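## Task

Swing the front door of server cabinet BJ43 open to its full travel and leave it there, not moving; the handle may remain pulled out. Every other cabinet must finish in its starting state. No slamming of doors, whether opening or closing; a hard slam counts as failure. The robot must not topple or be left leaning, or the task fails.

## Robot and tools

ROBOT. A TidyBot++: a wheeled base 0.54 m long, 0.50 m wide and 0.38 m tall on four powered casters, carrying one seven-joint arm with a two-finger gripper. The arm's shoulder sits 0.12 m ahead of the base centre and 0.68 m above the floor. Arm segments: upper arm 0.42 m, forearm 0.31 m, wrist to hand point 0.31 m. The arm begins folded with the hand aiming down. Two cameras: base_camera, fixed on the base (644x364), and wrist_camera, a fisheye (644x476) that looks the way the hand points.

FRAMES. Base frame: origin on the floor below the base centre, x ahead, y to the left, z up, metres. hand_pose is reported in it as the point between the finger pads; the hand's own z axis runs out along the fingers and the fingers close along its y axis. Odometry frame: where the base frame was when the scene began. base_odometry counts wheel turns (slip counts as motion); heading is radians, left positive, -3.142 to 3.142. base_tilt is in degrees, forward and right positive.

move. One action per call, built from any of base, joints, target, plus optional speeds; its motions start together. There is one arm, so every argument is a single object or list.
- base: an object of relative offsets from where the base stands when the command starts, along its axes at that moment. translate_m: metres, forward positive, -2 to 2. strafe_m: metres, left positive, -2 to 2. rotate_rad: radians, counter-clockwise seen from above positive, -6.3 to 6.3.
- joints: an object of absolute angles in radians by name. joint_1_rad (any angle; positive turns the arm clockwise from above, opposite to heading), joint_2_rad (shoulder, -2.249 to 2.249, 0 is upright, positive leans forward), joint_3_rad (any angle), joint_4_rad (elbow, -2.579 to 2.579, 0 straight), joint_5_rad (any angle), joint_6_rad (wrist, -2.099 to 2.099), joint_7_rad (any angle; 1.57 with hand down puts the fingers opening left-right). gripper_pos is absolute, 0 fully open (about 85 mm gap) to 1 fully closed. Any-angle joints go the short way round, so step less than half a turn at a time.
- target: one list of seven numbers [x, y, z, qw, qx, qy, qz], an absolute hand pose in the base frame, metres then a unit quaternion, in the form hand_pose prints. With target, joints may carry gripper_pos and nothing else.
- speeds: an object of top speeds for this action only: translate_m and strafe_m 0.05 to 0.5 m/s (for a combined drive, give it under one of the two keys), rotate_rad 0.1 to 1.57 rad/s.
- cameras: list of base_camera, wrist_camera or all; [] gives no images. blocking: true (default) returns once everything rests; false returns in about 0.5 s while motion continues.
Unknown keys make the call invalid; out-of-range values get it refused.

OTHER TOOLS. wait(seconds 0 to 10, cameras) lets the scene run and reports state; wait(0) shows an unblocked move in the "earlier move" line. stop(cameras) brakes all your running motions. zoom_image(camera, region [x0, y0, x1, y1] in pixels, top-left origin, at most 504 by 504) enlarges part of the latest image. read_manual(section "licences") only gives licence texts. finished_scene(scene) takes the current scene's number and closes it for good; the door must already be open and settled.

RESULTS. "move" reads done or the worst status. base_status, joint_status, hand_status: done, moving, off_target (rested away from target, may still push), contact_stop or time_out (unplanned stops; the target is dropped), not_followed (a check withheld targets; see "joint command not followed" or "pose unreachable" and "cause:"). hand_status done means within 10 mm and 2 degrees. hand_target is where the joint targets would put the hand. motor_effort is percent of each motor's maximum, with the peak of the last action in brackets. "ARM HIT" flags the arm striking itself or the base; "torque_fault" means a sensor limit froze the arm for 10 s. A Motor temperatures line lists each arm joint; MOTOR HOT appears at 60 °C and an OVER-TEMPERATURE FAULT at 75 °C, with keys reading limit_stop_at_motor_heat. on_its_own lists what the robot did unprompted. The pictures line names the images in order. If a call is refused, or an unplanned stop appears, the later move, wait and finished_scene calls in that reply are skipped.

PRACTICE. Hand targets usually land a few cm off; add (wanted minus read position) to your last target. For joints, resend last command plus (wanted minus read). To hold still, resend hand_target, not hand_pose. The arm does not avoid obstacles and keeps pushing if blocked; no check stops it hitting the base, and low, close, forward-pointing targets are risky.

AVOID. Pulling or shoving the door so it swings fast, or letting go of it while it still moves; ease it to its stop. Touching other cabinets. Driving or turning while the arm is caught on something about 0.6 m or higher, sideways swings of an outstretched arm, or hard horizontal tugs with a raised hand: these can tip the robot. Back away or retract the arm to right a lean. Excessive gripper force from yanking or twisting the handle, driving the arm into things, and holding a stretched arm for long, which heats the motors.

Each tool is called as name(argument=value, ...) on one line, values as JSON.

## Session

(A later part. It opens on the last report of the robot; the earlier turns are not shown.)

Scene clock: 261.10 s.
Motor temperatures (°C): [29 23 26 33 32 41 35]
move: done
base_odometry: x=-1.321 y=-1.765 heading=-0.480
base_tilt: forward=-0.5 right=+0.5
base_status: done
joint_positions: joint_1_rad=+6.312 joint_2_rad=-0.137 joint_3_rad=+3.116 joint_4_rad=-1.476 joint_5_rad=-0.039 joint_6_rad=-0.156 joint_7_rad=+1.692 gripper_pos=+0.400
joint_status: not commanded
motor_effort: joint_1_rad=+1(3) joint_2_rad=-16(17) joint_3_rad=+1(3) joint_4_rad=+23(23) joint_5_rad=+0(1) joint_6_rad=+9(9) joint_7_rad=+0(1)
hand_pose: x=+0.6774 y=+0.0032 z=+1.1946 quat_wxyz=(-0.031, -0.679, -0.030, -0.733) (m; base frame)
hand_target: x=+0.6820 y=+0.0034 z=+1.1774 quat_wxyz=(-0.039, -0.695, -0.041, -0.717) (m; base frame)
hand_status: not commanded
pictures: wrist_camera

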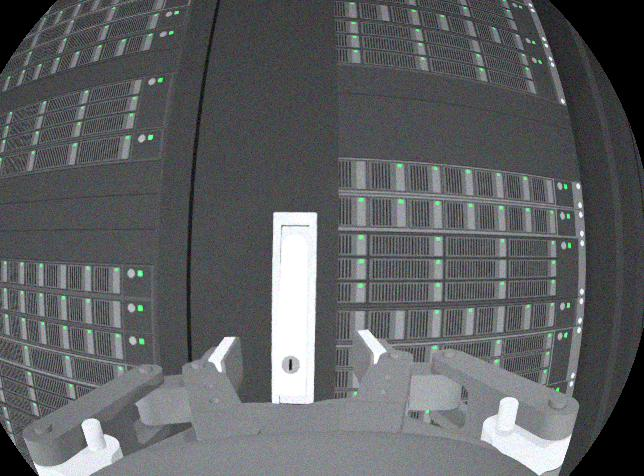

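zoom_image(camera="wrist_camera", region=[240, 200, 350, 410])

Scaled by 2.400.

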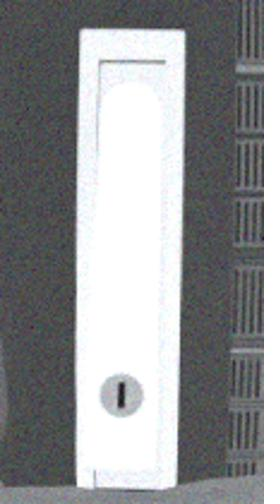

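move(base={"translate_m": 0.07, "strafe_m": 0.005}, speeds={"translate_m": 0.1}, cameras=["wrist_camera"])

move(joints={"gripper_pos": 1.0}, cameras=["wrist_camera"])

Scene clock: 267.57 s.
Motor temperatures (°C): [29 23 26 33 32 41 35]
move: done
base_odometry: x=-1.257 y=-1.792 heading=-0.479
base_tilt: forward=-0.5 right=+0.5
base_status: done
joint_positions: joint_1_rad=+6.312 joint_2_rad=-0.132 joint_3_rad=+3.116 joint_4_rad=-1.476 joint_5_rad=-0.039 joint_6_rad=-0.156 joint_7_rad=+1.692 gripper_pos=+0.400
joint_status: not commanded
motor_effort: joint_1_rad=+0(2) joint_2_rad=-16(19) joint_3_rad=+1(1) joint_4_rad=+22(23) joint_5_rad=+0(1) joint_6_rad=+9(9) joint_7_rad=+0(1)
hand_pose: x=+0.6801 y=+0.0031 z=+1.1916 quat_wxyz=(-0.030, -0.681, -0.030, -0.731) (m; base frame)
hand_target: x=+0.6820 y=+0.0034 z=+1.1774 quat_wxyz=(-0.039, -0.695, -0.041, -0.717) (m; base frame)
hand_status: not commanded
pictures: wrist_camera

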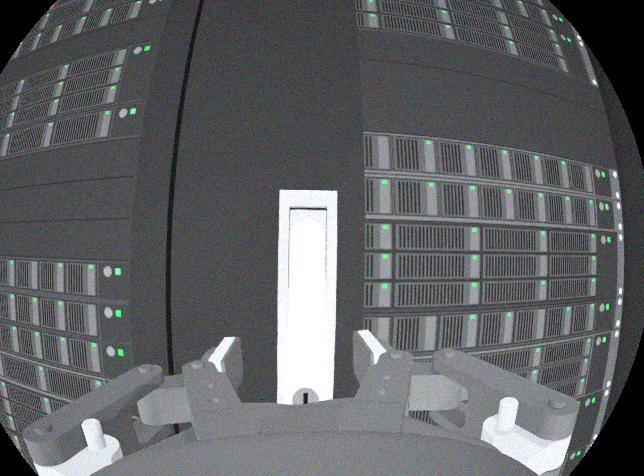

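Scene clock: 268.43 s.
Motor temperatures (°C): [29 23 26 33 32 41 35]
move: done
base_odometry: x=-1.257 y=-1.792 heading=-0.479
base_tilt: forward=-0.5 right=+0.5
base_status: not commanded
joint_positions: joint_1_rad=+6.312 joint_2_rad=-0.132 joint_3_rad=+3.116 joint_4_rad=-1.476 joint_5_rad=-0.039 joint_6_rad=-0.156 joint_7_rad=+1.692 gripper_pos=+0.999
joint_status: all done
motor_effort: joint_1_rad=+1(2) joint_2_rad=-16(17) joint_3_rad=+1(1) joint_4_rad=+23(23) joint_5_rad=+0(1) joint_6_rad=+9(9) joint_7_rad=+1(1)
hand_pose: x=+0.6801 y=+0.0031 z=+1.1916 quat_wxyz=(-0.030, -0.681, -0.030, -0.731) (m; base frame)
hand_target: x=+0.6820 y=+0.0034 z=+1.1774 quat_wxyz=(-0.039, -0.695, -0.041, -0.717) (m; base frame)
hand_status: not commanded
pictures: wrist_camera

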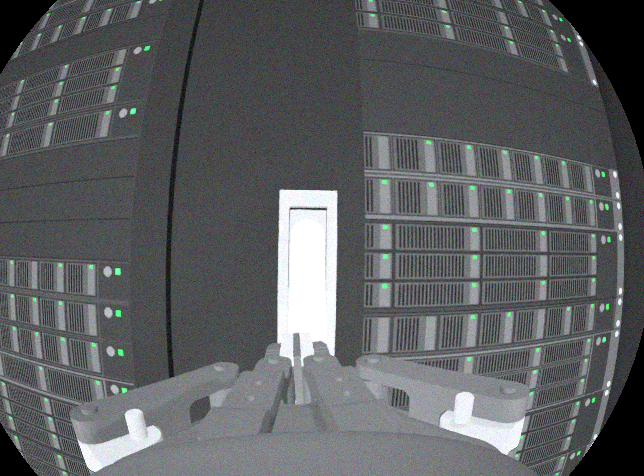

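move(joints={"gripper_pos": 0.6}, cameras=[])

move(base={"translate_m": 0.025}, speeds={"translate_m": 0.05}, cameras=[])

move(joints={"gripper_pos": 0.92}, cameras=["wrist_camera"])

Scene clock: 272.70 s.
Motor temperatures (°C): [29 23 26 33 32 41 35]
move: done
base_odometry: x=-1.257 y=-1.792 heading=-0.479
base_tilt: forward=-0.4 right=+0.5
base_status: not commanded
joint_positions: joint_1_rad=+6.312 joint_2_rad=-0.132 joint_3_rad=+3.116 joint_4_rad=-1.476 joint_5_rad=-0.039 joint_6_rad=-0.156 joint_7_rad=+1.692 gripper_pos=+0.600
joint_status: all done
motor_effort: joint_1_rad=+1(2) joint_2_rad=-16(16) joint_3_rad=+1(1) joint_4_rad=+23(23) joint_5_rad=+0(1) joint_6_rad=+9(9) joint_7_rad=+0(1)
hand_pose: x=+0.6801 y=+0.0031 z=+1.1916 quat_wxyz=(-0.030, -0.681, -0.030, -0.731) (m; base frame)
hand_target: x=+0.6820 y=+0.0034 z=+1.1774 quat_wxyz=(-0.039, -0.695, -0.041, -0.717) (m; base frame)
hand_status: not commanded
pictures: none
No camera images: "cameras" was empty.

Scene clock: 273.67 s.
Motor temperatures (°C): [29 23 26 33 32 41 35]
move: done
base_odometry: x=-1.234 y=-1.804 heading=-0.479
base_tilt: forward=-0.5 right=+0.5
base_status: done
joint_positions: joint_1_rad=+6.312 joint_2_rad=-0.131 joint_3_rad=+3.116 joint_4_rad=-1.476 joint_5_rad=-0.039 joint_6_rad=-0.156 joint_7_rad=+1.692 gripper_pos=+0.600
joint_status: not commanded
motor_effort: joint_1_rad=+1(2) joint_2_rad=-16(20) joint_3_rad=+1(2) joint_4_rad=+23(23) joint_5_rad=+0(1) joint_6_rad=+9(9) joint_7_rad=+0(1)
hand_pose: x=+0.6806 y=+0.0031 z=+1.1911 quat_wxyz=(-0.030, -0.681, -0.030, -0.731) (m; base frame)
hand_target: x=+0.6820 y=+0.0034 z=+1.1774 quat_wxyz=(-0.039, -0.695, -0.041, -0.717) (m; base frame)
hand_status: not commanded
pictures: none
No camera images: "cameras" was empty.

Scene clock: 274.37 s.
Motor temperatures (°C): [29 23 26 33 32 41 35]
move: off_target
base_odometry: x=-1.235 y=-1.804 heading=-0.479
base_tilt: forward=-0.5 right=+0.5
base_status: not commanded
joint_positions: joint_1_rad=+6.317 joint_2_rad=-0.132 joint_3_rad=+3.121 joint_4_rad=-1.477 joint_5_rad=-0.039 joint_6_rad=-0.156 joint_7_rad=+1.692 gripper_pos=+0.800
joint_status: gripper_pos off_target (ended at +0.800, target +0.920)
motor_effort: joint_1_rad=+1(5) joint_2_rad=-15(16) joint_3_rad=+1(5) joint_4_rad=+22(26) joint_5_rad=+4(4) joint_6_rad=+8(12) joint_7_rad=+4(4)
hand_pose: x=+0.6801 y=-0.0027 z=+1.1912 quat_wxyz=(-0.034, -0.681, -0.027, -0.731) (m; base frame)
hand_target: x=+0.6820 y=+0.0034 z=+1.1774 quat_wxyz=(-0.039, -0.695, -0.041, -0.717) (m; base frame)
hand_status: not commanded
pictures: wrist_camera

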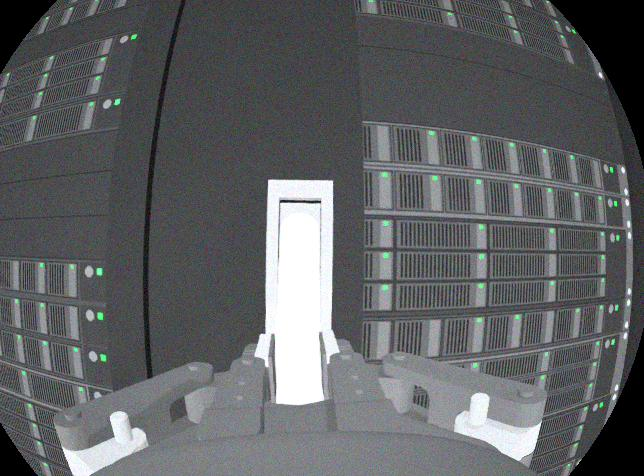

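move(joints={"gripper_pos": 1.0}, cameras=[])

move(base={"translate_m": -0.05}, speeds={"translate_m": 0.05}, cameras=["wrist_camera"])

Scene clock: 278.93 s.
Motor temperatures (°C): [29 23 26 33 32 41 35]
move: off_target
base_odometry: x=-1.235 y=-1.804 heading=-0.479
base_tilt: forward=-0.4 right=+0.5
base_status: not commanded
joint_positions: joint_1_rad=+6.317 joint_2_rad=-0.132 joint_3_rad=+3.120 joint_4_rad=-1.477 joint_5_rad=-0.039 joint_6_rad=-0.156 joint_7_rad=+1.692 gripper_pos=+0.800
joint_status: gripper_pos off_target (ended at +0.800, target +1.000)
motor_effort: joint_1_rad=+0(1) joint_2_rad=-15(15) joint_3_rad=+0(1) joint_4_rad=+23(23) joint_5_rad=+3(4) joint_6_rad=+9(9) joint_7_rad=+4(4)
hand_pose: x=+0.6801 y=-0.0022 z=+1.1912 quat_wxyz=(-0.033, -0.681, -0.027, -0.731) (m; base frame)
hand_target: x=+0.6820 y=+0.0034 z=+1.1774 quat_wxyz=(-0.039, -0.695, -0.041, -0.717) (m; base frame)
hand_status: not commanded
pictures: none
No camera images: "cameras" was empty.

Scene clock: 280.33 s.
Motor temperatures (°C): [29 23 26 33 32 41 35]
move: done
base_odometry: x=-1.278 y=-1.781 heading=-0.480
base_tilt: forward=-0.4 right=+0.5
base_status: done
joint_positions: joint_1_rad=+6.314 joint_2_rad=-0.047 joint_3_rad=+3.119 joint_4_rad=-1.396 joint_5_rad=-0.039 joint_6_rad=-0.137 joint_7_rad=+1.692 gripper_pos=+0.802
joint_status: not commanded
motor_effort: joint_1_rad=+2(4) joint_2_rad=-35(38) joint_3_rad=+1(3) joint_4_rad=+6(22) joint_5_rad=+5(6) joint_6_rad=-7(8) joint_7_rad=+5(6)
hand_pose: x=+0.7161 y=-0.0017 z=+1.1972 quat_wxyz=(-0.032, -0.676, -0.027, -0.735) (m; base frame)
hand_target: x=+0.6820 y=+0.0034 z=+1.1774 quat_wxyz=(-0.039, -0.695, -0.041, -0.717) (m; base frame)
hand_status: not commanded
pictures: wrist_camera

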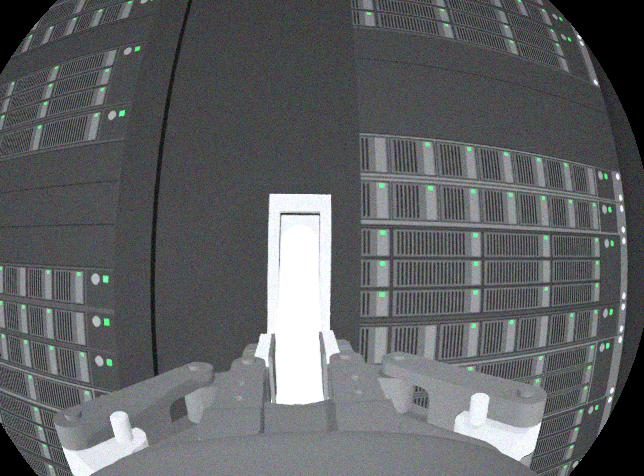

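move(base={"translate_m": 0.03}, speeds={"translate_m": 0.05}, cameras=[])

move(base={"strafe_m": -0.03}, speeds={"strafe_m": 0.05}, joints={"joint_7_rad": 2.1}, cameras=["wrist_camera"])

Scene clock: 285.67 s.
Motor temperatures (°C): [29 23 26 33 32 41 35]
move: done
base_odometry: x=-1.251 y=-1.795 heading=-0.480
base_tilt: forward=-0.4 right=+0.5
base_status: done
joint_positions: joint_1_rad=+6.316 joint_2_rad=-0.112 joint_3_rad=+3.121 joint_4_rad=-1.459 joint_5_rad=-0.039 joint_6_rad=-0.140 joint_7_rad=+1.692 gripper_pos=+0.802
joint_status: not commanded
motor_effort: joint_1_rad=+0(3) joint_2_rad=-20(36) joint_3_rad=-1(3) joint_4_rad=+19(22) joint_5_rad=+4(6) joint_6_rad=+6(8) joint_7_rad=+5(6)
hand_pose: x=+0.6883 y=-0.0025 z=+1.1957 quat_wxyz=(-0.034, -0.676, -0.027, -0.735) (m; base frame)
hand_target: x=+0.6820 y=+0.0034 z=+1.1774 quat_wxyz=(-0.039, -0.695, -0.041, -0.717) (m; base frame)
hand_status: not commanded
pictures: none
No camera images: "cameras" was empty.

Scene clock: 286.77 s.
Motor temperatures (°C): [29 23 26 33 32 41 35]
move: done
base_odometry: x=-1.265 y=-1.821 heading=-0.479
base_tilt: forward=-0.5 right=+0.5
base_status: done
joint_positions: joint_1_rad=+6.311 joint_2_rad=-0.123 joint_3_rad=+3.113 joint_4_rad=-1.466 joint_5_rad=-0.039 joint_6_rad=-0.141 joint_7_rad=+2.031 gripper_pos=+0.802
joint_status: all done
motor_effort: joint_1_rad=+1(5) joint_2_rad=-15(20) joint_3_rad=+1(4) joint_4_rad=+21(23) joint_5_rad=+4(5) joint_6_rad=+8(9) joint_7_rad=+4(6)
hand_pose: x=+0.6832 y=+0.0055 z=+1.1977 quat_wxyz=(-0.153, -0.660, -0.145, -0.721) (m; base frame)
hand_target: x=+0.6820 y=+0.0034 z=+1.1774 quat_wxyz=(-0.174, -0.675, -0.172, -0.696) (m; base frame)
hand_status: not commanded
pictures: wrist_camera

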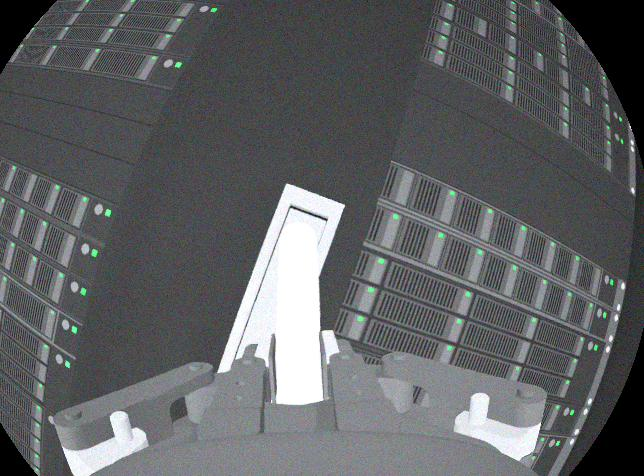

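move(base={"strafe_m": -0.025}, joints={"joint_7_rad": 2.5, "joint_4_rad": -1.44, "joint_6_rad": -0.23}, speeds={"strafe_m": 0.05})

Scene clock: 301.50 s.
Motor temperatures (°C): [29 23 26 33 32 41 35]
move: done
base_odometry: x=-1.276 y=-1.844 heading=-0.479
base_tilt: forward=-0.5 right=+0.5
base_status: done
joint_positions: joint_1_rad=+6.307 joint_2_rad=-0.124 joint_3_rad=+3.108 joint_4_rad=-1.438 joint_5_rad=-0.039 joint_6_rad=-0.163 joint_7_rad=+2.420 gripper_pos=+0.802
joint_status: all done
motor_effort: joint_1_rad=+1(5) joint_2_rad=-15(18) joint_3_rad=+1(5) joint_4_rad=+21(23) joint_5_rad=+4(5) joint_6_rad=+8(9) joint_7_rad=+5(6)
hand_pose: x=+0.6807 y=+0.0109 z=+1.2080 quat_wxyz=(-0.288, -0.616, -0.272, -0.681) (m; base frame)
hand_target: x=+0.6790 y=+0.0039 z=+1.1896 quat_wxyz=(-0.309, -0.627, -0.303, -0.648) (m; base frame)
hand_status: not commanded
pictures: base_camera, wrist_camera

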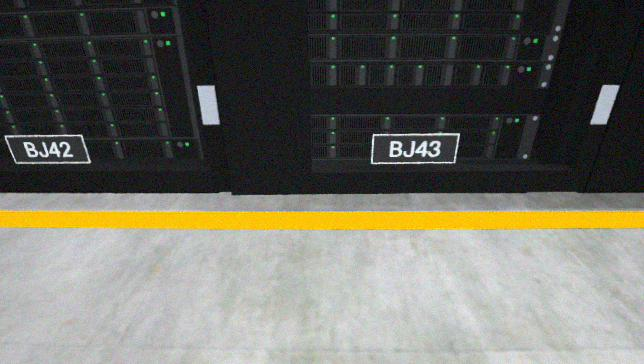

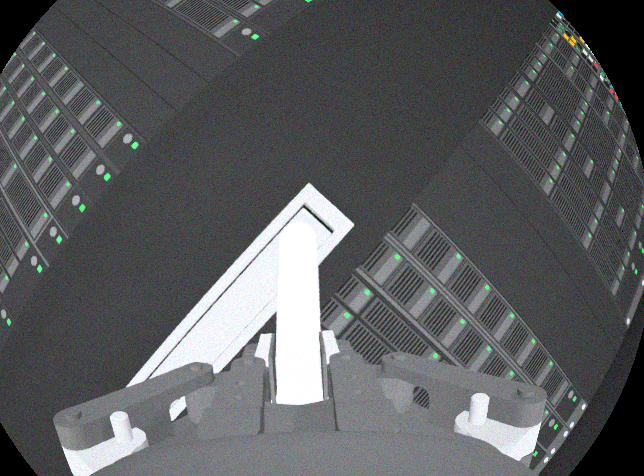

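move(base={"strafe_m": -0.015}, joints={"joint_7_rad": 2.9, "joint_4_rad": -1.38, "joint_6_rad": -0.29}, speeds={"strafe_m": 0.05})

move(base={"strafe_m": -0.004}, joints={"joint_7_rad": 3.3, "joint_4_rad": -1.30, "joint_6_rad": -0.37}, speeds={"strafe_m": 0.05})

Scene clock: 305.40 s.
Motor temperatures (°C): [29 23 26 33 32 41 35]
move: done
base_odometry: x=-1.283 y=-1.857 heading=-0.479
base_tilt: forward=-0.5 right=+0.5
base_status: done
joint_positions: joint_1_rad=+6.306 joint_2_rad=-0.124 joint_3_rad=+3.109 joint_4_rad=-1.383 joint_5_rad=-0.039 joint_6_rad=-0.218 joint_7_rad=+2.816 gripper_pos=+0.802
joint_status: all done
motor_effort: joint_1_rad=+3(6) joint_2_rad=-15(18) joint_3_rad=+2(6) joint_4_rad=+20(23) joint_5_rad=+5(6) joint_6_rad=+8(9) joint_7_rad=+5(6)
hand_pose: x=+0.6757 y=+0.0117 z=+1.2249 quat_wxyz=(-0.415, -0.550, -0.389, -0.612) (m; base frame)
hand_target: x=+0.6736 y=+0.0047 z=+1.2077 quat_wxyz=(-0.431, -0.554, -0.422, -0.574) (m; base frame)
hand_status: not commanded
pictures: base_camera, wrist_camera

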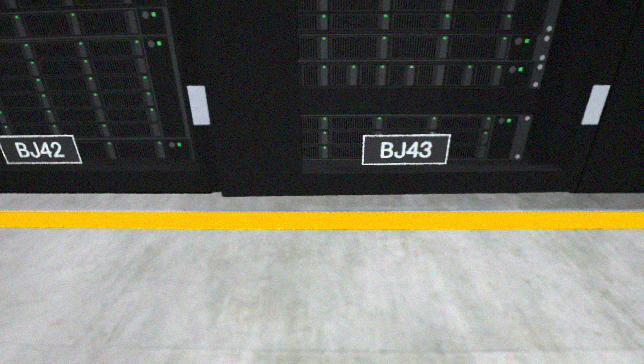

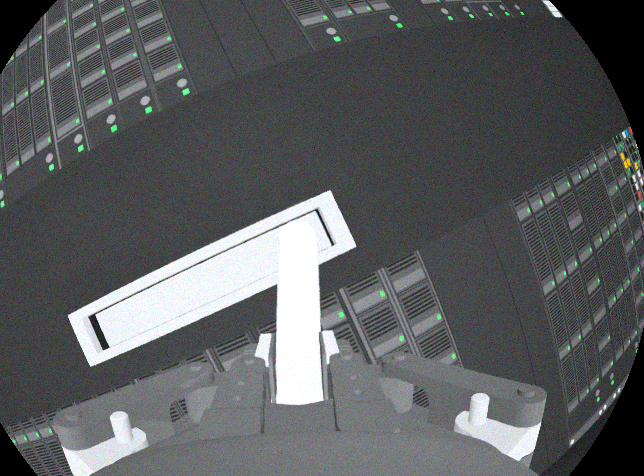

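Scene clock: 306.60 s.
Motor temperatures (°C): [29 23 26 33 32 41 35]
move: done
base_odometry: x=-1.285 y=-1.861 heading=-0.478
base_tilt: forward=-0.5 right=+0.5
base_status: done
joint_positions: joint_1_rad=+6.307 joint_2_rad=-0.124 joint_3_rad=+3.113 joint_4_rad=-1.307 joint_5_rad=-0.039 joint_6_rad=-0.297 joint_7_rad=+3.214 gripper_pos=+0.802
joint_status: all done
motor_effort: joint_1_rad=+0(7) joint_2_rad=-16(19) joint_3_rad=-1(7) joint_4_rad=+21(22) joint_5_rad=+4(6) joint_6_rad=+8(10) joint_7_rad=+5(6)
hand_pose: x=+0.6676 y=+0.0095 z=+1.2462 quat_wxyz=(-0.528, -0.463, -0.490, -0.516) (m; base frame)
hand_target: x=+0.6648 y=+0.0057 z=+1.2313 quat_wxyz=(-0.536, -0.458, -0.525, -0.478) (m; base frame)
hand_status: not commanded
pictures: base_camera, wrist_camera

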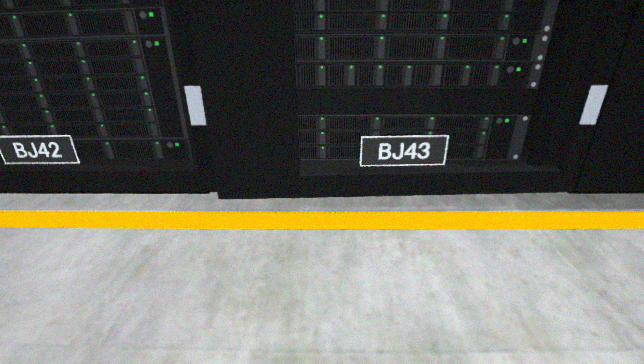

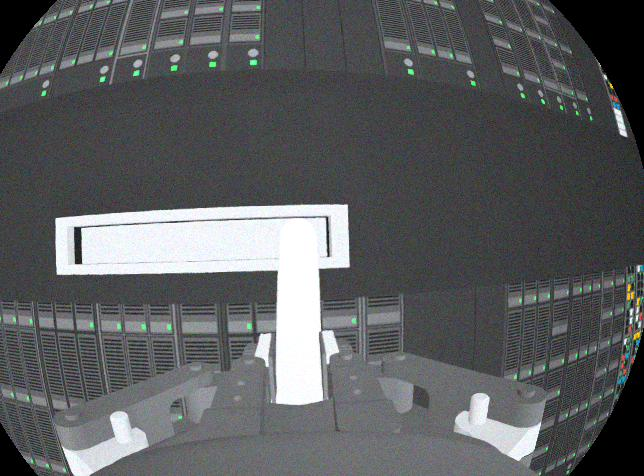

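move(base={"translate_m": -0.05}, speeds={"translate_m": 0.05})

Scene clock: 310.47 s.
Motor temperatures (°C): [29 23 26 33 32 41 35]
move: done
base_odometry: x=-1.329 y=-1.838 heading=-0.478
base_tilt: forward=-0.5 right=+0.5
base_status: done
joint_positions: joint_1_rad=+6.312 joint_2_rad=-0.124 joint_3_rad=+3.120 joint_4_rad=-1.304 joint_5_rad=-0.039 joint_6_rad=-0.303 joint_7_rad=+3.219 gripper_pos=+0.802
joint_status: not commanded
motor_effort: joint_1_rad=-2(3) joint_2_rad=-17(21) joint_3_rad=-2(3) joint_4_rad=+21(23) joint_5_rad=+4(4) joint_6_rad=+7(9) joint_7_rad=+4(5)
hand_pose: x=+0.6673 y=+0.0024 z=+1.2465 quat_wxyz=(-0.532, -0.466, -0.489, -0.511) (m; base frame)
hand_target: x=+0.6648 y=+0.0057 z=+1.2313 quat_wxyz=(-0.536, -0.458, -0.525, -0.478) (m; base frame)
hand_status: not commanded
pictures: base_camera, wrist_camera

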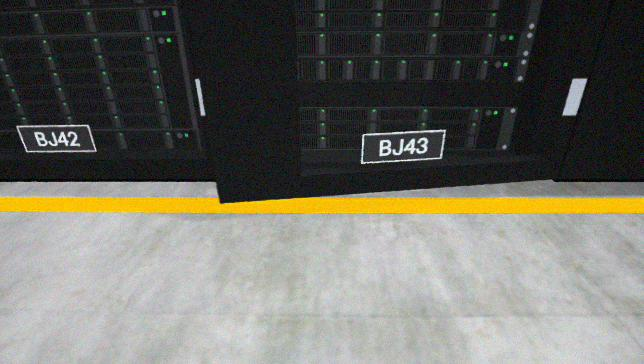

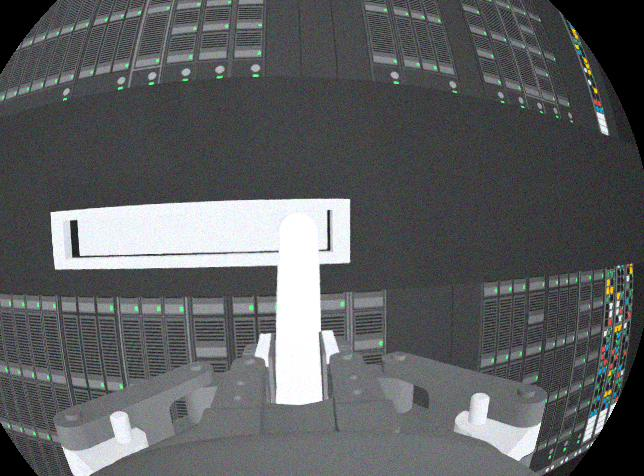

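move(base={"translate_m": -0.028, "strafe_m": -0.082, "rotate_rad": 0.115}, speeds={"translate_m": 0.08, "rotate_rad": 0.11})

move(base={"translate_m": -0.028, "strafe_m": -0.082, "rotate_rad": 0.115}, speeds={"translate_m": 0.08, "rotate_rad": 0.11})

Scene clock: 322.03 s.
Motor temperatures (°C): [29 23 26 33 32 41 35]
move: done
base_odometry: x=-1.392 y=-1.898 heading=-0.363
base_tilt: forward=-0.5 right=+0.5
base_status: done
joint_positions: joint_1_rad=+6.316 joint_2_rad=-0.125 joint_3_rad=+3.121 joint_4_rad=-1.304 joint_5_rad=-0.039 joint_6_rad=-0.306 joint_7_rad=+3.220 gripper_pos=+0.802
joint_status: not commanded
motor_effort: joint_1_rad=-3(7) joint_2_rad=-17(20) joint_3_rad=-5(7) joint_4_rad=+22(23) joint_5_rad=+3(5) joint_6_rad=+8(9) joint_7_rad=+5(5)
hand_pose: x=+0.6667 y=-0.0005 z=+1.2465 quat_wxyz=(-0.533, -0.467, -0.488, -0.509) (m; base frame)
hand_target: x=+0.6648 y=+0.0057 z=+1.2313 quat_wxyz=(-0.536, -0.458, -0.525, -0.478) (m; base frame)
hand_status: not commanded
pictures: base_camera, wrist_camera

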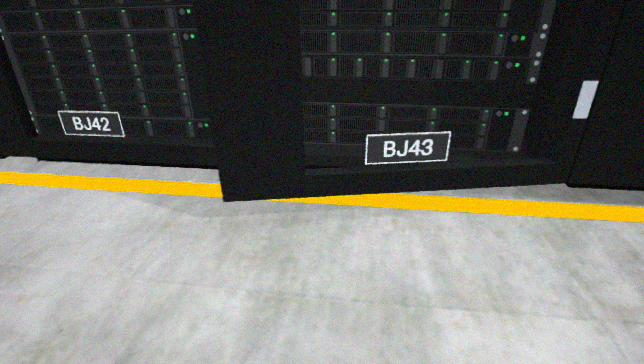

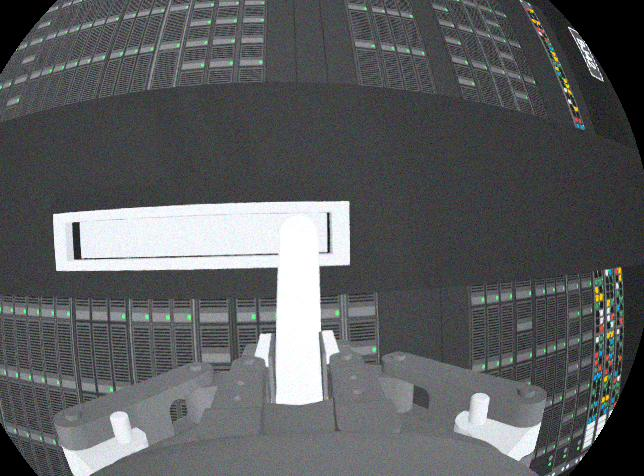

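Scene clock: 323.63 s.
Motor temperatures (°C): [29 23 26 33 32 41 35]
move: done
base_odometry: x=-1.447 y=-1.965 heading=-0.247
base_tilt: forward=-0.5 right=+0.5
base_status: done
joint_positions: joint_1_rad=+6.320 joint_2_rad=-0.126 joint_3_rad=+3.126 joint_4_rad=-1.303 joint_5_rad=-0.039 joint_6_rad=-0.309 joint_7_rad=+3.220 gripper_pos=+0.802
joint_status: not commanded
motor_effort: joint_1_rad=+4(7) joint_2_rad=-16(19) joint_3_rad=+3(7) joint_4_rad=+23(23) joint_5_rad=+5(5) joint_6_rad=+9(10) joint_7_rad=+4(5)
hand_pose: x=+0.6661 y=-0.0055 z=+1.2466 quat_wxyz=(-0.535, -0.470, -0.486, -0.507) (m; base frame)
hand_target: x=+0.6648 y=+0.0057 z=+1.2313 quat_wxyz=(-0.536, -0.458, -0.525, -0.478) (m; base frame)
hand_status: not commanded
pictures: base_camera, wrist_camera

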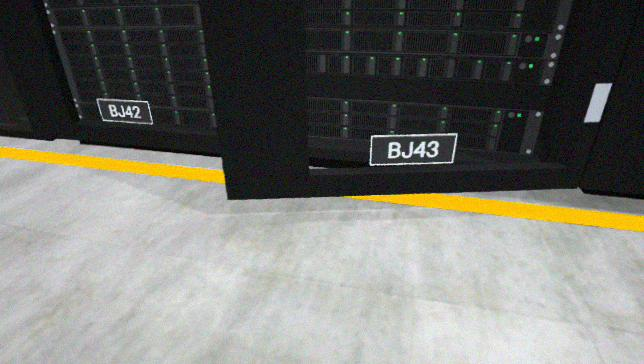

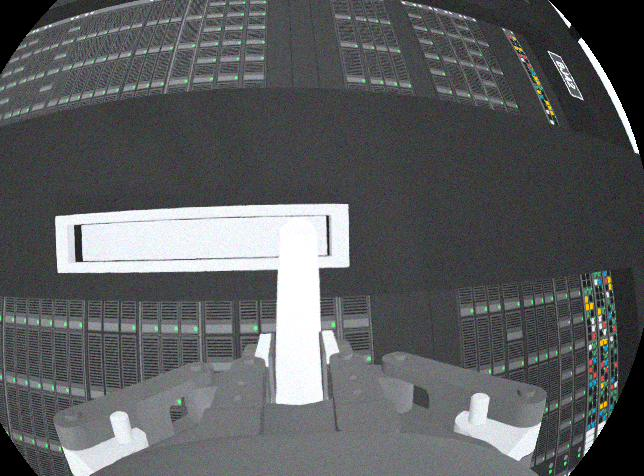

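move(base={"translate_m": -0.069, "strafe_m": -0.137, "rotate_rad": 0.18}, speeds={"translate_m": 0.1, "rotate_rad": 0.12})

move(base={"translate_m": -0.069, "strafe_m": -0.133, "rotate_rad": 0.18}, speeds={"translate_m": 0.1, "rotate_rad": 0.12})

Scene clock: 329.00 s.
Motor temperatures (°C): [29 23 26 33 32 41 35]
move: done
base_odometry: x=-1.548 y=-2.081 heading=-0.067
base_tilt: forward=-0.5 right=+0.5
base_status: done
joint_positions: joint_1_rad=+6.324 joint_2_rad=-0.129 joint_3_rad=+3.131 joint_4_rad=-1.302 joint_5_rad=-0.039 joint_6_rad=-0.314 joint_7_rad=+3.220 gripper_pos=+0.802
joint_status: not commanded
motor_effort: joint_1_rad=+3(7) joint_2_rad=-16(19) joint_3_rad=+3(7) joint_4_rad=+22(23) joint_5_rad=+4(4) joint_6_rad=+8(10) joint_7_rad=+4(5)
hand_pose: x=+0.6649 y=-0.0105 z=+1.2467 quat_wxyz=(-0.536, -0.472, -0.485, -0.504) (m; base frame)
hand_target: x=+0.6648 y=+0.0057 z=+1.2313 quat_wxyz=(-0.536, -0.458, -0.525, -0.478) (m; base frame)
hand_status: not commanded
pictures: base_camera, wrist_camera

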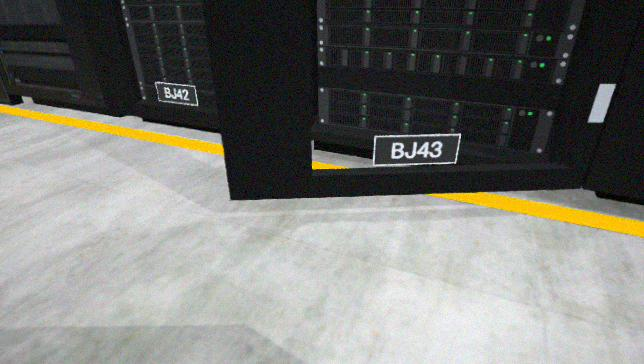

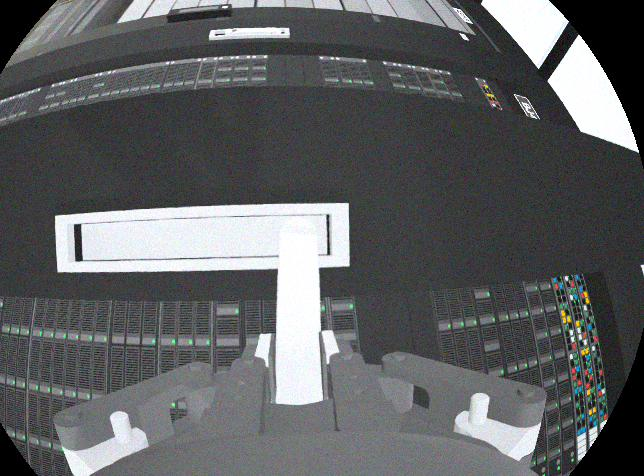

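Scene clock: 331.07 s.
Motor temperatures (°C): [29 23 26 33 32 41 35]
move: done
base_odometry: x=-1.626 y=-2.209 heading=+0.114
base_tilt: forward=-0.5 right=+0.5
base_status: done
joint_positions: joint_1_rad=+6.329 joint_2_rad=-0.129 joint_3_rad=+3.137 joint_4_rad=-1.300 joint_5_rad=-0.039 joint_6_rad=-0.317 joint_7_rad=+3.221 gripper_pos=+0.802
joint_status: not commanded
motor_effort: joint_1_rad=+2(10) joint_2_rad=-16(20) joint_3_rad=+1(10) joint_4_rad=+22(24) joint_5_rad=+4(4) joint_6_rad=+8(10) joint_7_rad=+4(5)
hand_pose: x=+0.6646 y=-0.0170 z=+1.2467 quat_wxyz=(-0.539, -0.476, -0.483, -0.501) (m; base frame)
hand_target: x=+0.6648 y=+0.0057 z=+1.2313 quat_wxyz=(-0.536, -0.458, -0.525, -0.478) (m; base frame)
hand_status: not commanded
pictures: base_camera, wrist_camera

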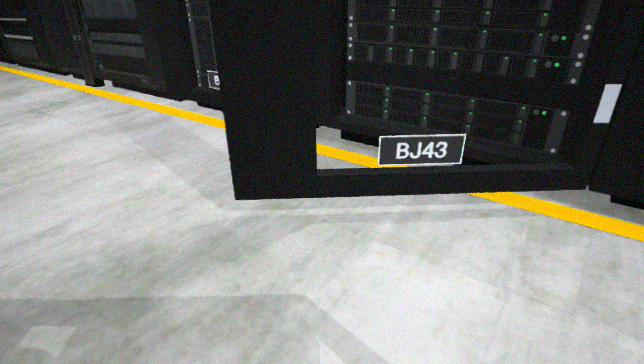

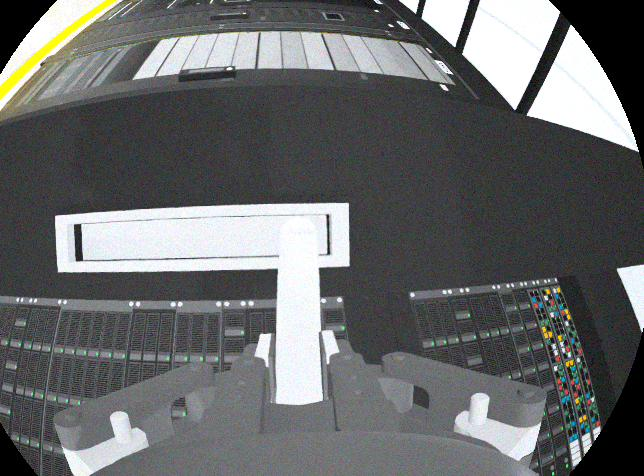

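move(base={"translate_m": -0.069, "strafe_m": -0.146, "rotate_rad": 0.18}, speeds={"translate_m": 0.1, "rotate_rad": 0.12})

move(base={"translate_m": -0.069, "strafe_m": -0.141, "rotate_rad": 0.18}, speeds={"translate_m": 0.1, "rotate_rad": 0.12})

move(base={"translate_m": -0.069, "strafe_m": -0.138, "rotate_rad": 0.18}, speeds={"translate_m": 0.1, "rotate_rad": 0.12})

Scene clock: 338.50 s.
Motor temperatures (°C): [29 23 26 33 32 41 35]
move: done
base_odometry: x=-1.678 y=-2.362 heading=+0.295
base_tilt: forward=-0.5 right=+0.5
base_status: done
joint_positions: joint_1_rad=+6.326 joint_2_rad=-0.129 joint_3_rad=+3.130 joint_4_rad=-1.300 joint_5_rad=-0.039 joint_6_rad=-0.319 joint_7_rad=+3.221 gripper_pos=+0.802
joint_status: not commanded
motor_effort: joint_1_rad=-1(10) joint_2_rad=-16(18) joint_3_rad=-2(11) joint_4_rad=+22(24) joint_5_rad=+3(4) joint_6_rad=+8(10) joint_7_rad=+4(5)
hand_pose: x=+0.6644 y=-0.0112 z=+1.2468 quat_wxyz=(-0.536, -0.473, -0.485, -0.503) (m; base frame)
hand_target: x=+0.6648 y=+0.0057 z=+1.2313 quat_wxyz=(-0.536, -0.458, -0.525, -0.478) (m; base frame)
hand_status: not commanded
pictures: base_camera, wrist_camera

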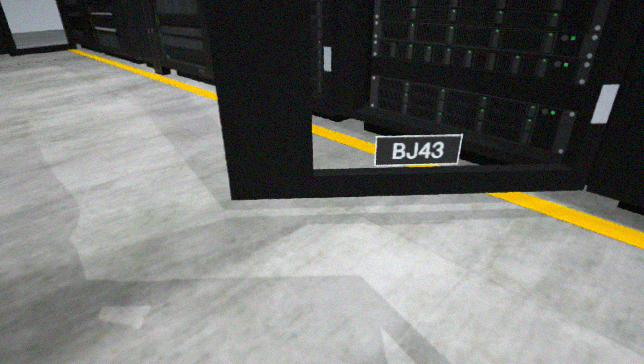

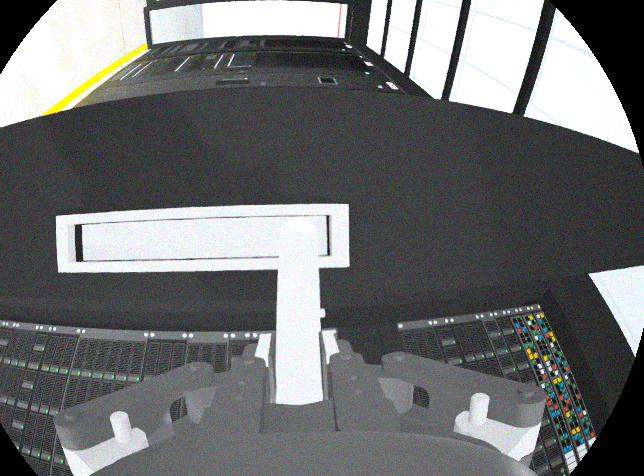

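Scene clock: 340.63 s.
Motor temperatures (°C): [29 23 26 33 32 41 35]
move: done
base_odometry: x=-1.703 y=-2.517 heading=+0.475
base_tilt: forward=-0.5 right=+0.5
base_status: done
joint_positions: joint_1_rad=+6.325 joint_2_rad=-0.129 joint_3_rad=+3.130 joint_4_rad=-1.299 joint_5_rad=-0.039 joint_6_rad=-0.321 joint_7_rad=+3.222 gripper_pos=+0.802
joint_status: not commanded
motor_effort: joint_1_rad=+0(7) joint_2_rad=-16(19) joint_3_rad=-1(7) joint_4_rad=+22(24) joint_5_rad=+3(4) joint_6_rad=+8(10) joint_7_rad=+4(4)
hand_pose: x=+0.6643 y=-0.0103 z=+1.2468 quat_wxyz=(-0.536, -0.473, -0.486, -0.503) (m; base frame)
hand_target: x=+0.6648 y=+0.0057 z=+1.2313 quat_wxyz=(-0.536, -0.458, -0.525, -0.478) (m; base frame)
hand_status: not commanded
pictures: base_camera, wrist_camera

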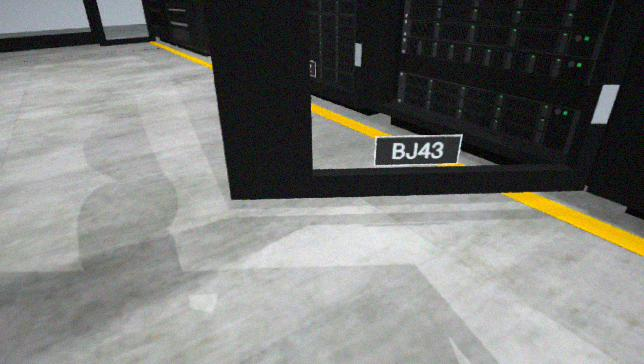

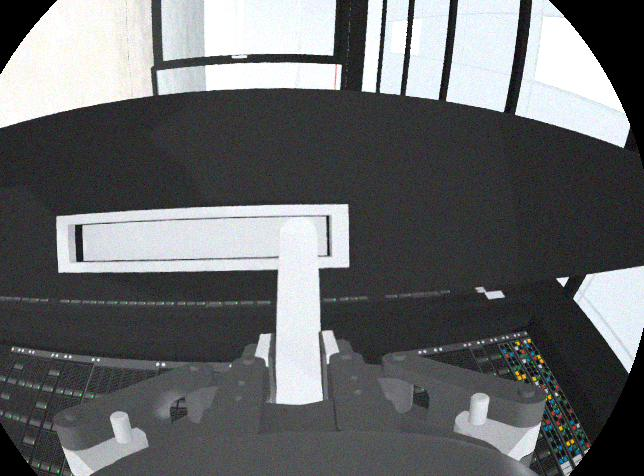

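Scene clock: 342.73 s.
Motor temperatures (°C): [29 23 26 33 32 41 35]
move: done
base_odometry: x=-1.701 y=-2.672 heading=+0.656
base_tilt: forward=-0.5 right=+0.5
base_status: done
joint_positions: joint_1_rad=+6.326 joint_2_rad=-0.129 joint_3_rad=+3.131 joint_4_rad=-1.299 joint_5_rad=-0.039 joint_6_rad=-0.322 joint_7_rad=+3.222 gripper_pos=+0.802
joint_status: not commanded
motor_effort: joint_1_rad=-1(6) joint_2_rad=-16(19) joint_3_rad=-2(6) joint_4_rad=+22(24) joint_5_rad=+3(4) joint_6_rad=+8(10) joint_7_rad=+4(4)
hand_pose: x=+0.6641 y=-0.0117 z=+1.2469 quat_wxyz=(-0.536, -0.473, -0.486, -0.502) (m; base frame)
hand_target: x=+0.6648 y=+0.0057 z=+1.2313 quat_wxyz=(-0.536, -0.458, -0.525, -0.478) (m; base frame)
hand_status: not commanded
pictures: base_camera, wrist_camera

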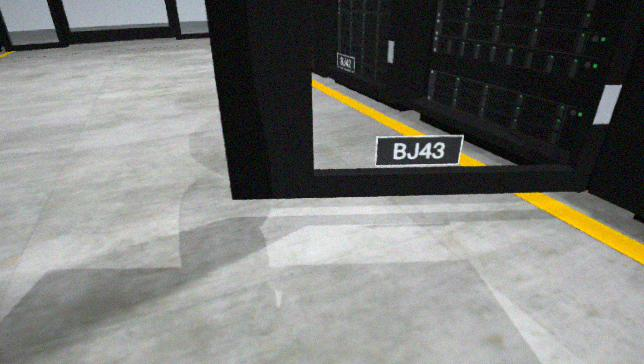

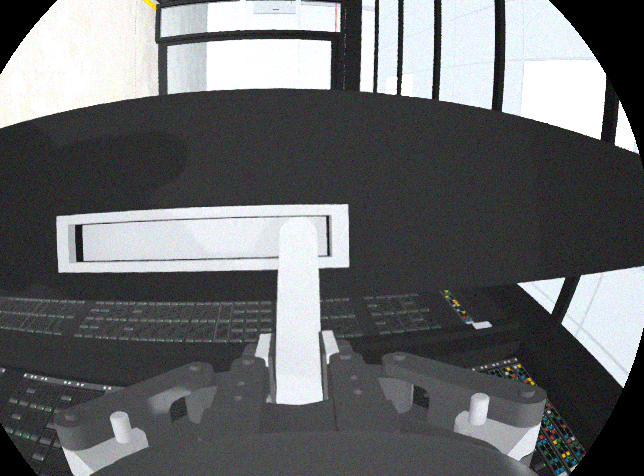

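move(base={"translate_m": -0.069, "strafe_m": -0.138, "rotate_rad": 0.18}, speeds={"translate_m": 0.1, "rotate_rad": 0.12})

move(base={"translate_m": -0.069, "strafe_m": -0.138, "rotate_rad": 0.18}, speeds={"translate_m": 0.1, "rotate_rad": 0.12})

Scene clock: 347.30 s.
Motor temperatures (°C): [29 23 26 33 32 41 35]
move: done
base_odometry: x=-1.671 y=-2.823 heading=+0.837
base_tilt: forward=-0.5 right=+0.5
base_status: done
joint_positions: joint_1_rad=+6.326 joint_2_rad=-0.130 joint_3_rad=+3.132 joint_4_rad=-1.299 joint_5_rad=-0.039 joint_6_rad=-0.322 joint_7_rad=+3.222 gripper_pos=+0.802
joint_status: not commanded
motor_effort: joint_1_rad=-2(6) joint_2_rad=-16(19) joint_3_rad=-3(7) joint_4_rad=+22(24) joint_5_rad=+3(4) joint_6_rad=+8(10) joint_7_rad=+4(5)
hand_pose: x=+0.6639 y=-0.0127 z=+1.2469 quat_wxyz=(-0.537, -0.474, -0.485, -0.502) (m; base frame)
hand_target: x=+0.6648 y=+0.0057 z=+1.2313 quat_wxyz=(-0.536, -0.458, -0.525, -0.478) (m; base frame)
hand_status: not commanded
pictures: base_camera, wrist_camera

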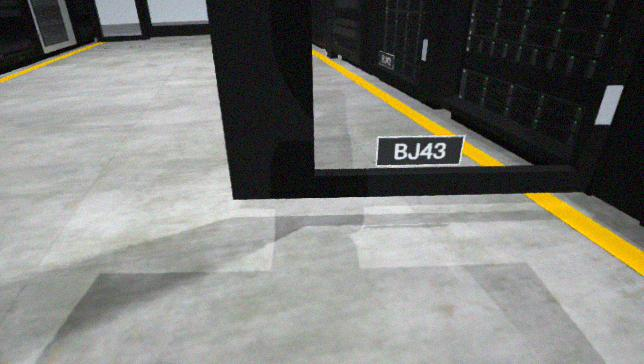

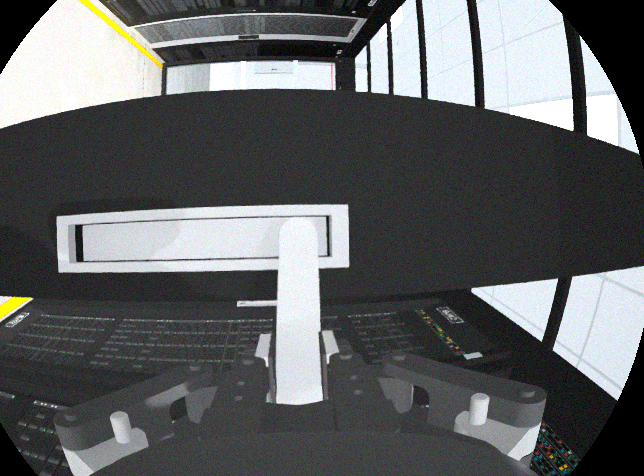

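Scene clock: 349.40 s.
Motor temperatures (°C): [29 23 26 33 32 41 35]
move: done
base_odometry: x=-1.615 y=-2.967 heading=+1.018
base_tilt: forward=-0.5 right=+0.5
base_status: done
joint_positions: joint_1_rad=+6.327 joint_2_rad=-0.130 joint_3_rad=+3.133 joint_4_rad=-1.298 joint_5_rad=-0.039 joint_6_rad=-0.323 joint_7_rad=+3.222 gripper_pos=+0.802
joint_status: not commanded
motor_effort: joint_1_rad=-2(7) joint_2_rad=-16(19) joint_3_rad=-3(7) joint_4_rad=+22(24) joint_5_rad=+3(4) joint_6_rad=+8(10) joint_7_rad=+4(4)
hand_pose: x=+0.6638 y=-0.0133 z=+1.2469 quat_wxyz=(-0.537, -0.474, -0.485, -0.501) (m; base frame)
hand_target: x=+0.6648 y=+0.0057 z=+1.2313 quat_wxyz=(-0.536, -0.458, -0.525, -0.478) (m; base frame)
hand_status: not commanded
pictures: base_camera, wrist_camera

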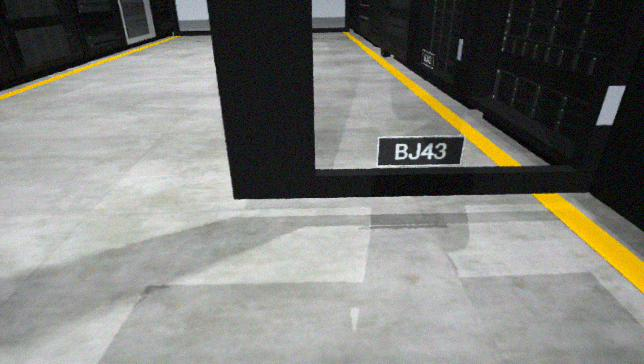

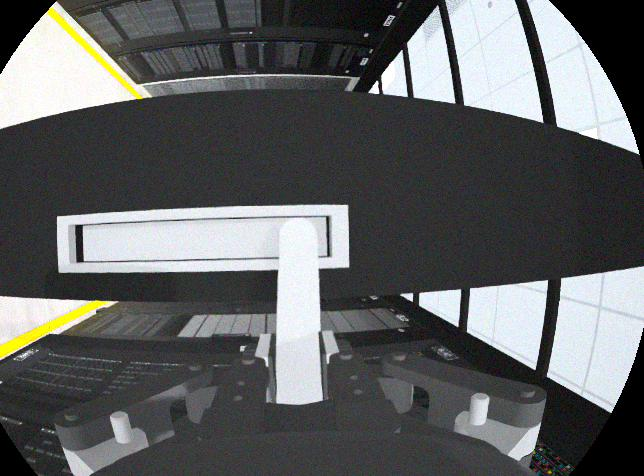

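move(base={"translate_m": -0.050, "strafe_m": -0.108, "rotate_rad": 0.14}, speeds={"translate_m": 0.08, "rotate_rad": 0.1})

Scene clock: 352.97 s.
Motor temperatures (°C): [29 23 26 33 32 41 35]
move: done
base_odometry: x=-1.549 y=-3.066 heading=+1.158
base_tilt: forward=-0.5 right=+0.5
base_status: done
joint_positions: joint_1_rad=+6.325 joint_2_rad=-0.130 joint_3_rad=+3.131 joint_4_rad=-1.298 joint_5_rad=-0.039 joint_6_rad=-0.323 joint_7_rad=+3.223 gripper_pos=+0.802
joint_status: not commanded
motor_effort: joint_1_rad=-2(7) joint_2_rad=-15(19) joint_3_rad=-2(7) joint_4_rad=+22(24) joint_5_rad=+3(4) joint_6_rad=+8(11) joint_7_rad=+4(4)
hand_pose: x=+0.6638 y=-0.0110 z=+1.2469 quat_wxyz=(-0.536, -0.473, -0.486, -0.502) (m; base frame)
hand_target: x=+0.6648 y=+0.0057 z=+1.2313 quat_wxyz=(-0.536, -0.458, -0.525, -0.478) (m; base frame)
hand_status: not commanded
pictures: base_camera, wrist_camera

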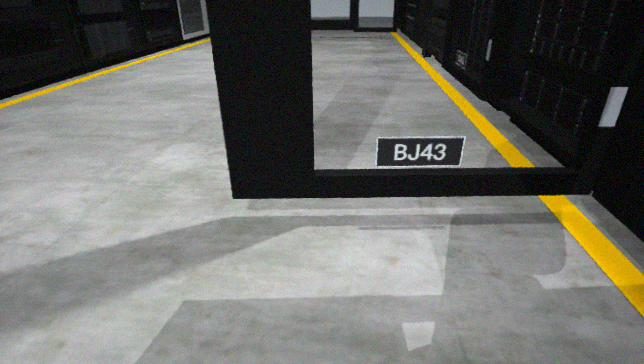

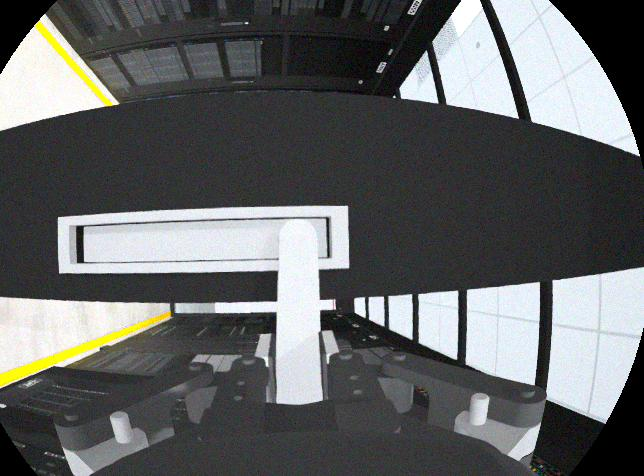

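move(joints={"gripper_pos": 0.3})

move(base={"translate_m": -0.15}, speeds={"translate_m": 0.1})

Scene clock: 368.47 s.
Motor temperatures (°C): [29 23 26 33 32 41 35]
move: done
base_odometry: x=-1.549 y=-3.066 heading=+1.158
base_tilt: forward=-0.5 right=+0.5
base_status: not commanded
joint_positions: joint_1_rad=+6.323 joint_2_rad=-0.130 joint_3_rad=+3.124 joint_4_rad=-1.298 joint_5_rad=-0.039 joint_6_rad=-0.323 joint_7_rad=+3.254 gripper_pos=+0.300
joint_status: all done
motor_effort: joint_1_rad=+1(2) joint_2_rad=-15(17) joint_3_rad=+1(3) joint_4_rad=+22(22) joint_5_rad=+0(3) joint_6_rad=+8(9) joint_7_rad=+0(4)
hand_pose: x=+0.6638 y=-0.0054 z=+1.2469 quat_wxyz=(-0.542, -0.463, -0.496, -0.496) (m; base frame)
hand_target: x=+0.6648 y=+0.0057 z=+1.2313 quat_wxyz=(-0.536, -0.458, -0.525, -0.478) (m; base frame)
hand_status: not commanded
pictures: base_camera, wrist_camera

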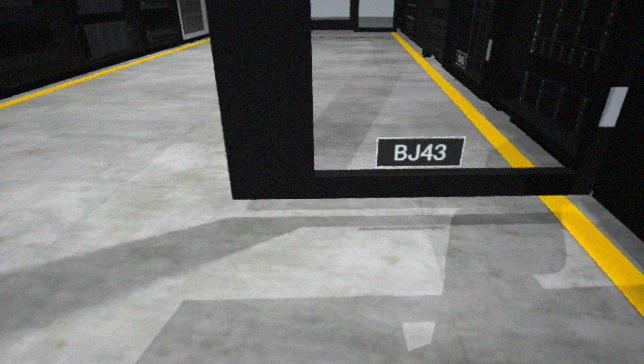

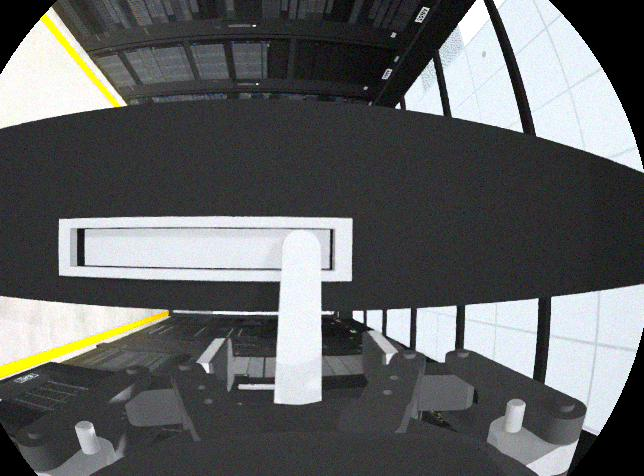

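Scene clock: 370.53 s.
Motor temperatures (°C): [29 23 26 33 32 41 35]
move: done
base_odometry: x=-1.609 y=-3.204 heading=+1.159
base_tilt: forward=-0.5 right=+0.5
base_status: done
joint_positions: joint_1_rad=+6.323 joint_2_rad=-0.132 joint_3_rad=+3.124 joint_4_rad=-1.298 joint_5_rad=-0.039 joint_6_rad=-0.323 joint_7_rad=+3.254 gripper_pos=+0.300
joint_status: not commanded
motor_effort: joint_1_rad=+1(2) joint_2_rad=-15(20) joint_3_rad=+1(1) joint_4_rad=+22(23) joint_5_rad=+0(0) joint_6_rad=+8(9) joint_7_rad=+0(1)
hand_pose: x=+0.6628 y=-0.0054 z=+1.2478 quat_wxyz=(-0.542, -0.462, -0.496, -0.497) (m; base frame)
hand_target: x=+0.6648 y=+0.0057 z=+1.2313 quat_wxyz=(-0.536, -0.458, -0.525, -0.478) (m; base frame)
hand_status: not commanded
pictures: base_camera, wrist_camera

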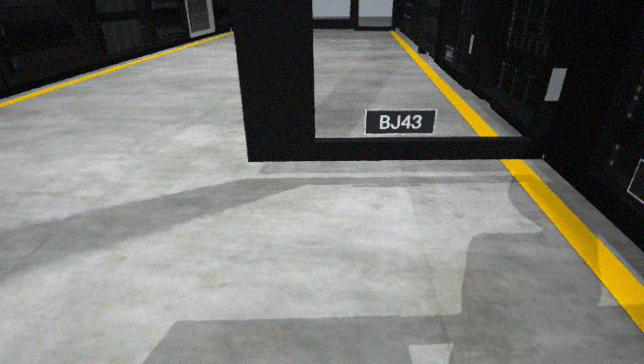

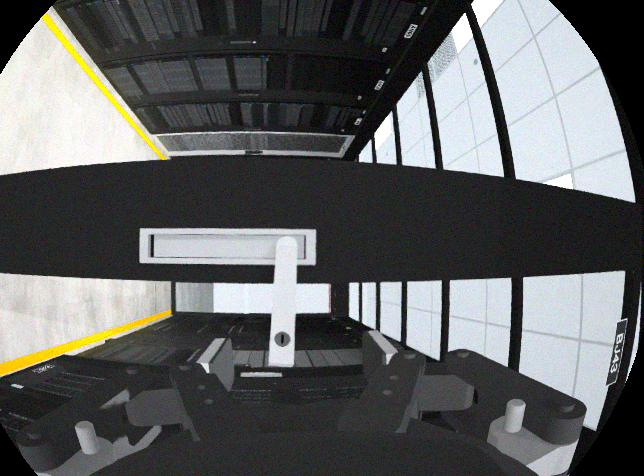

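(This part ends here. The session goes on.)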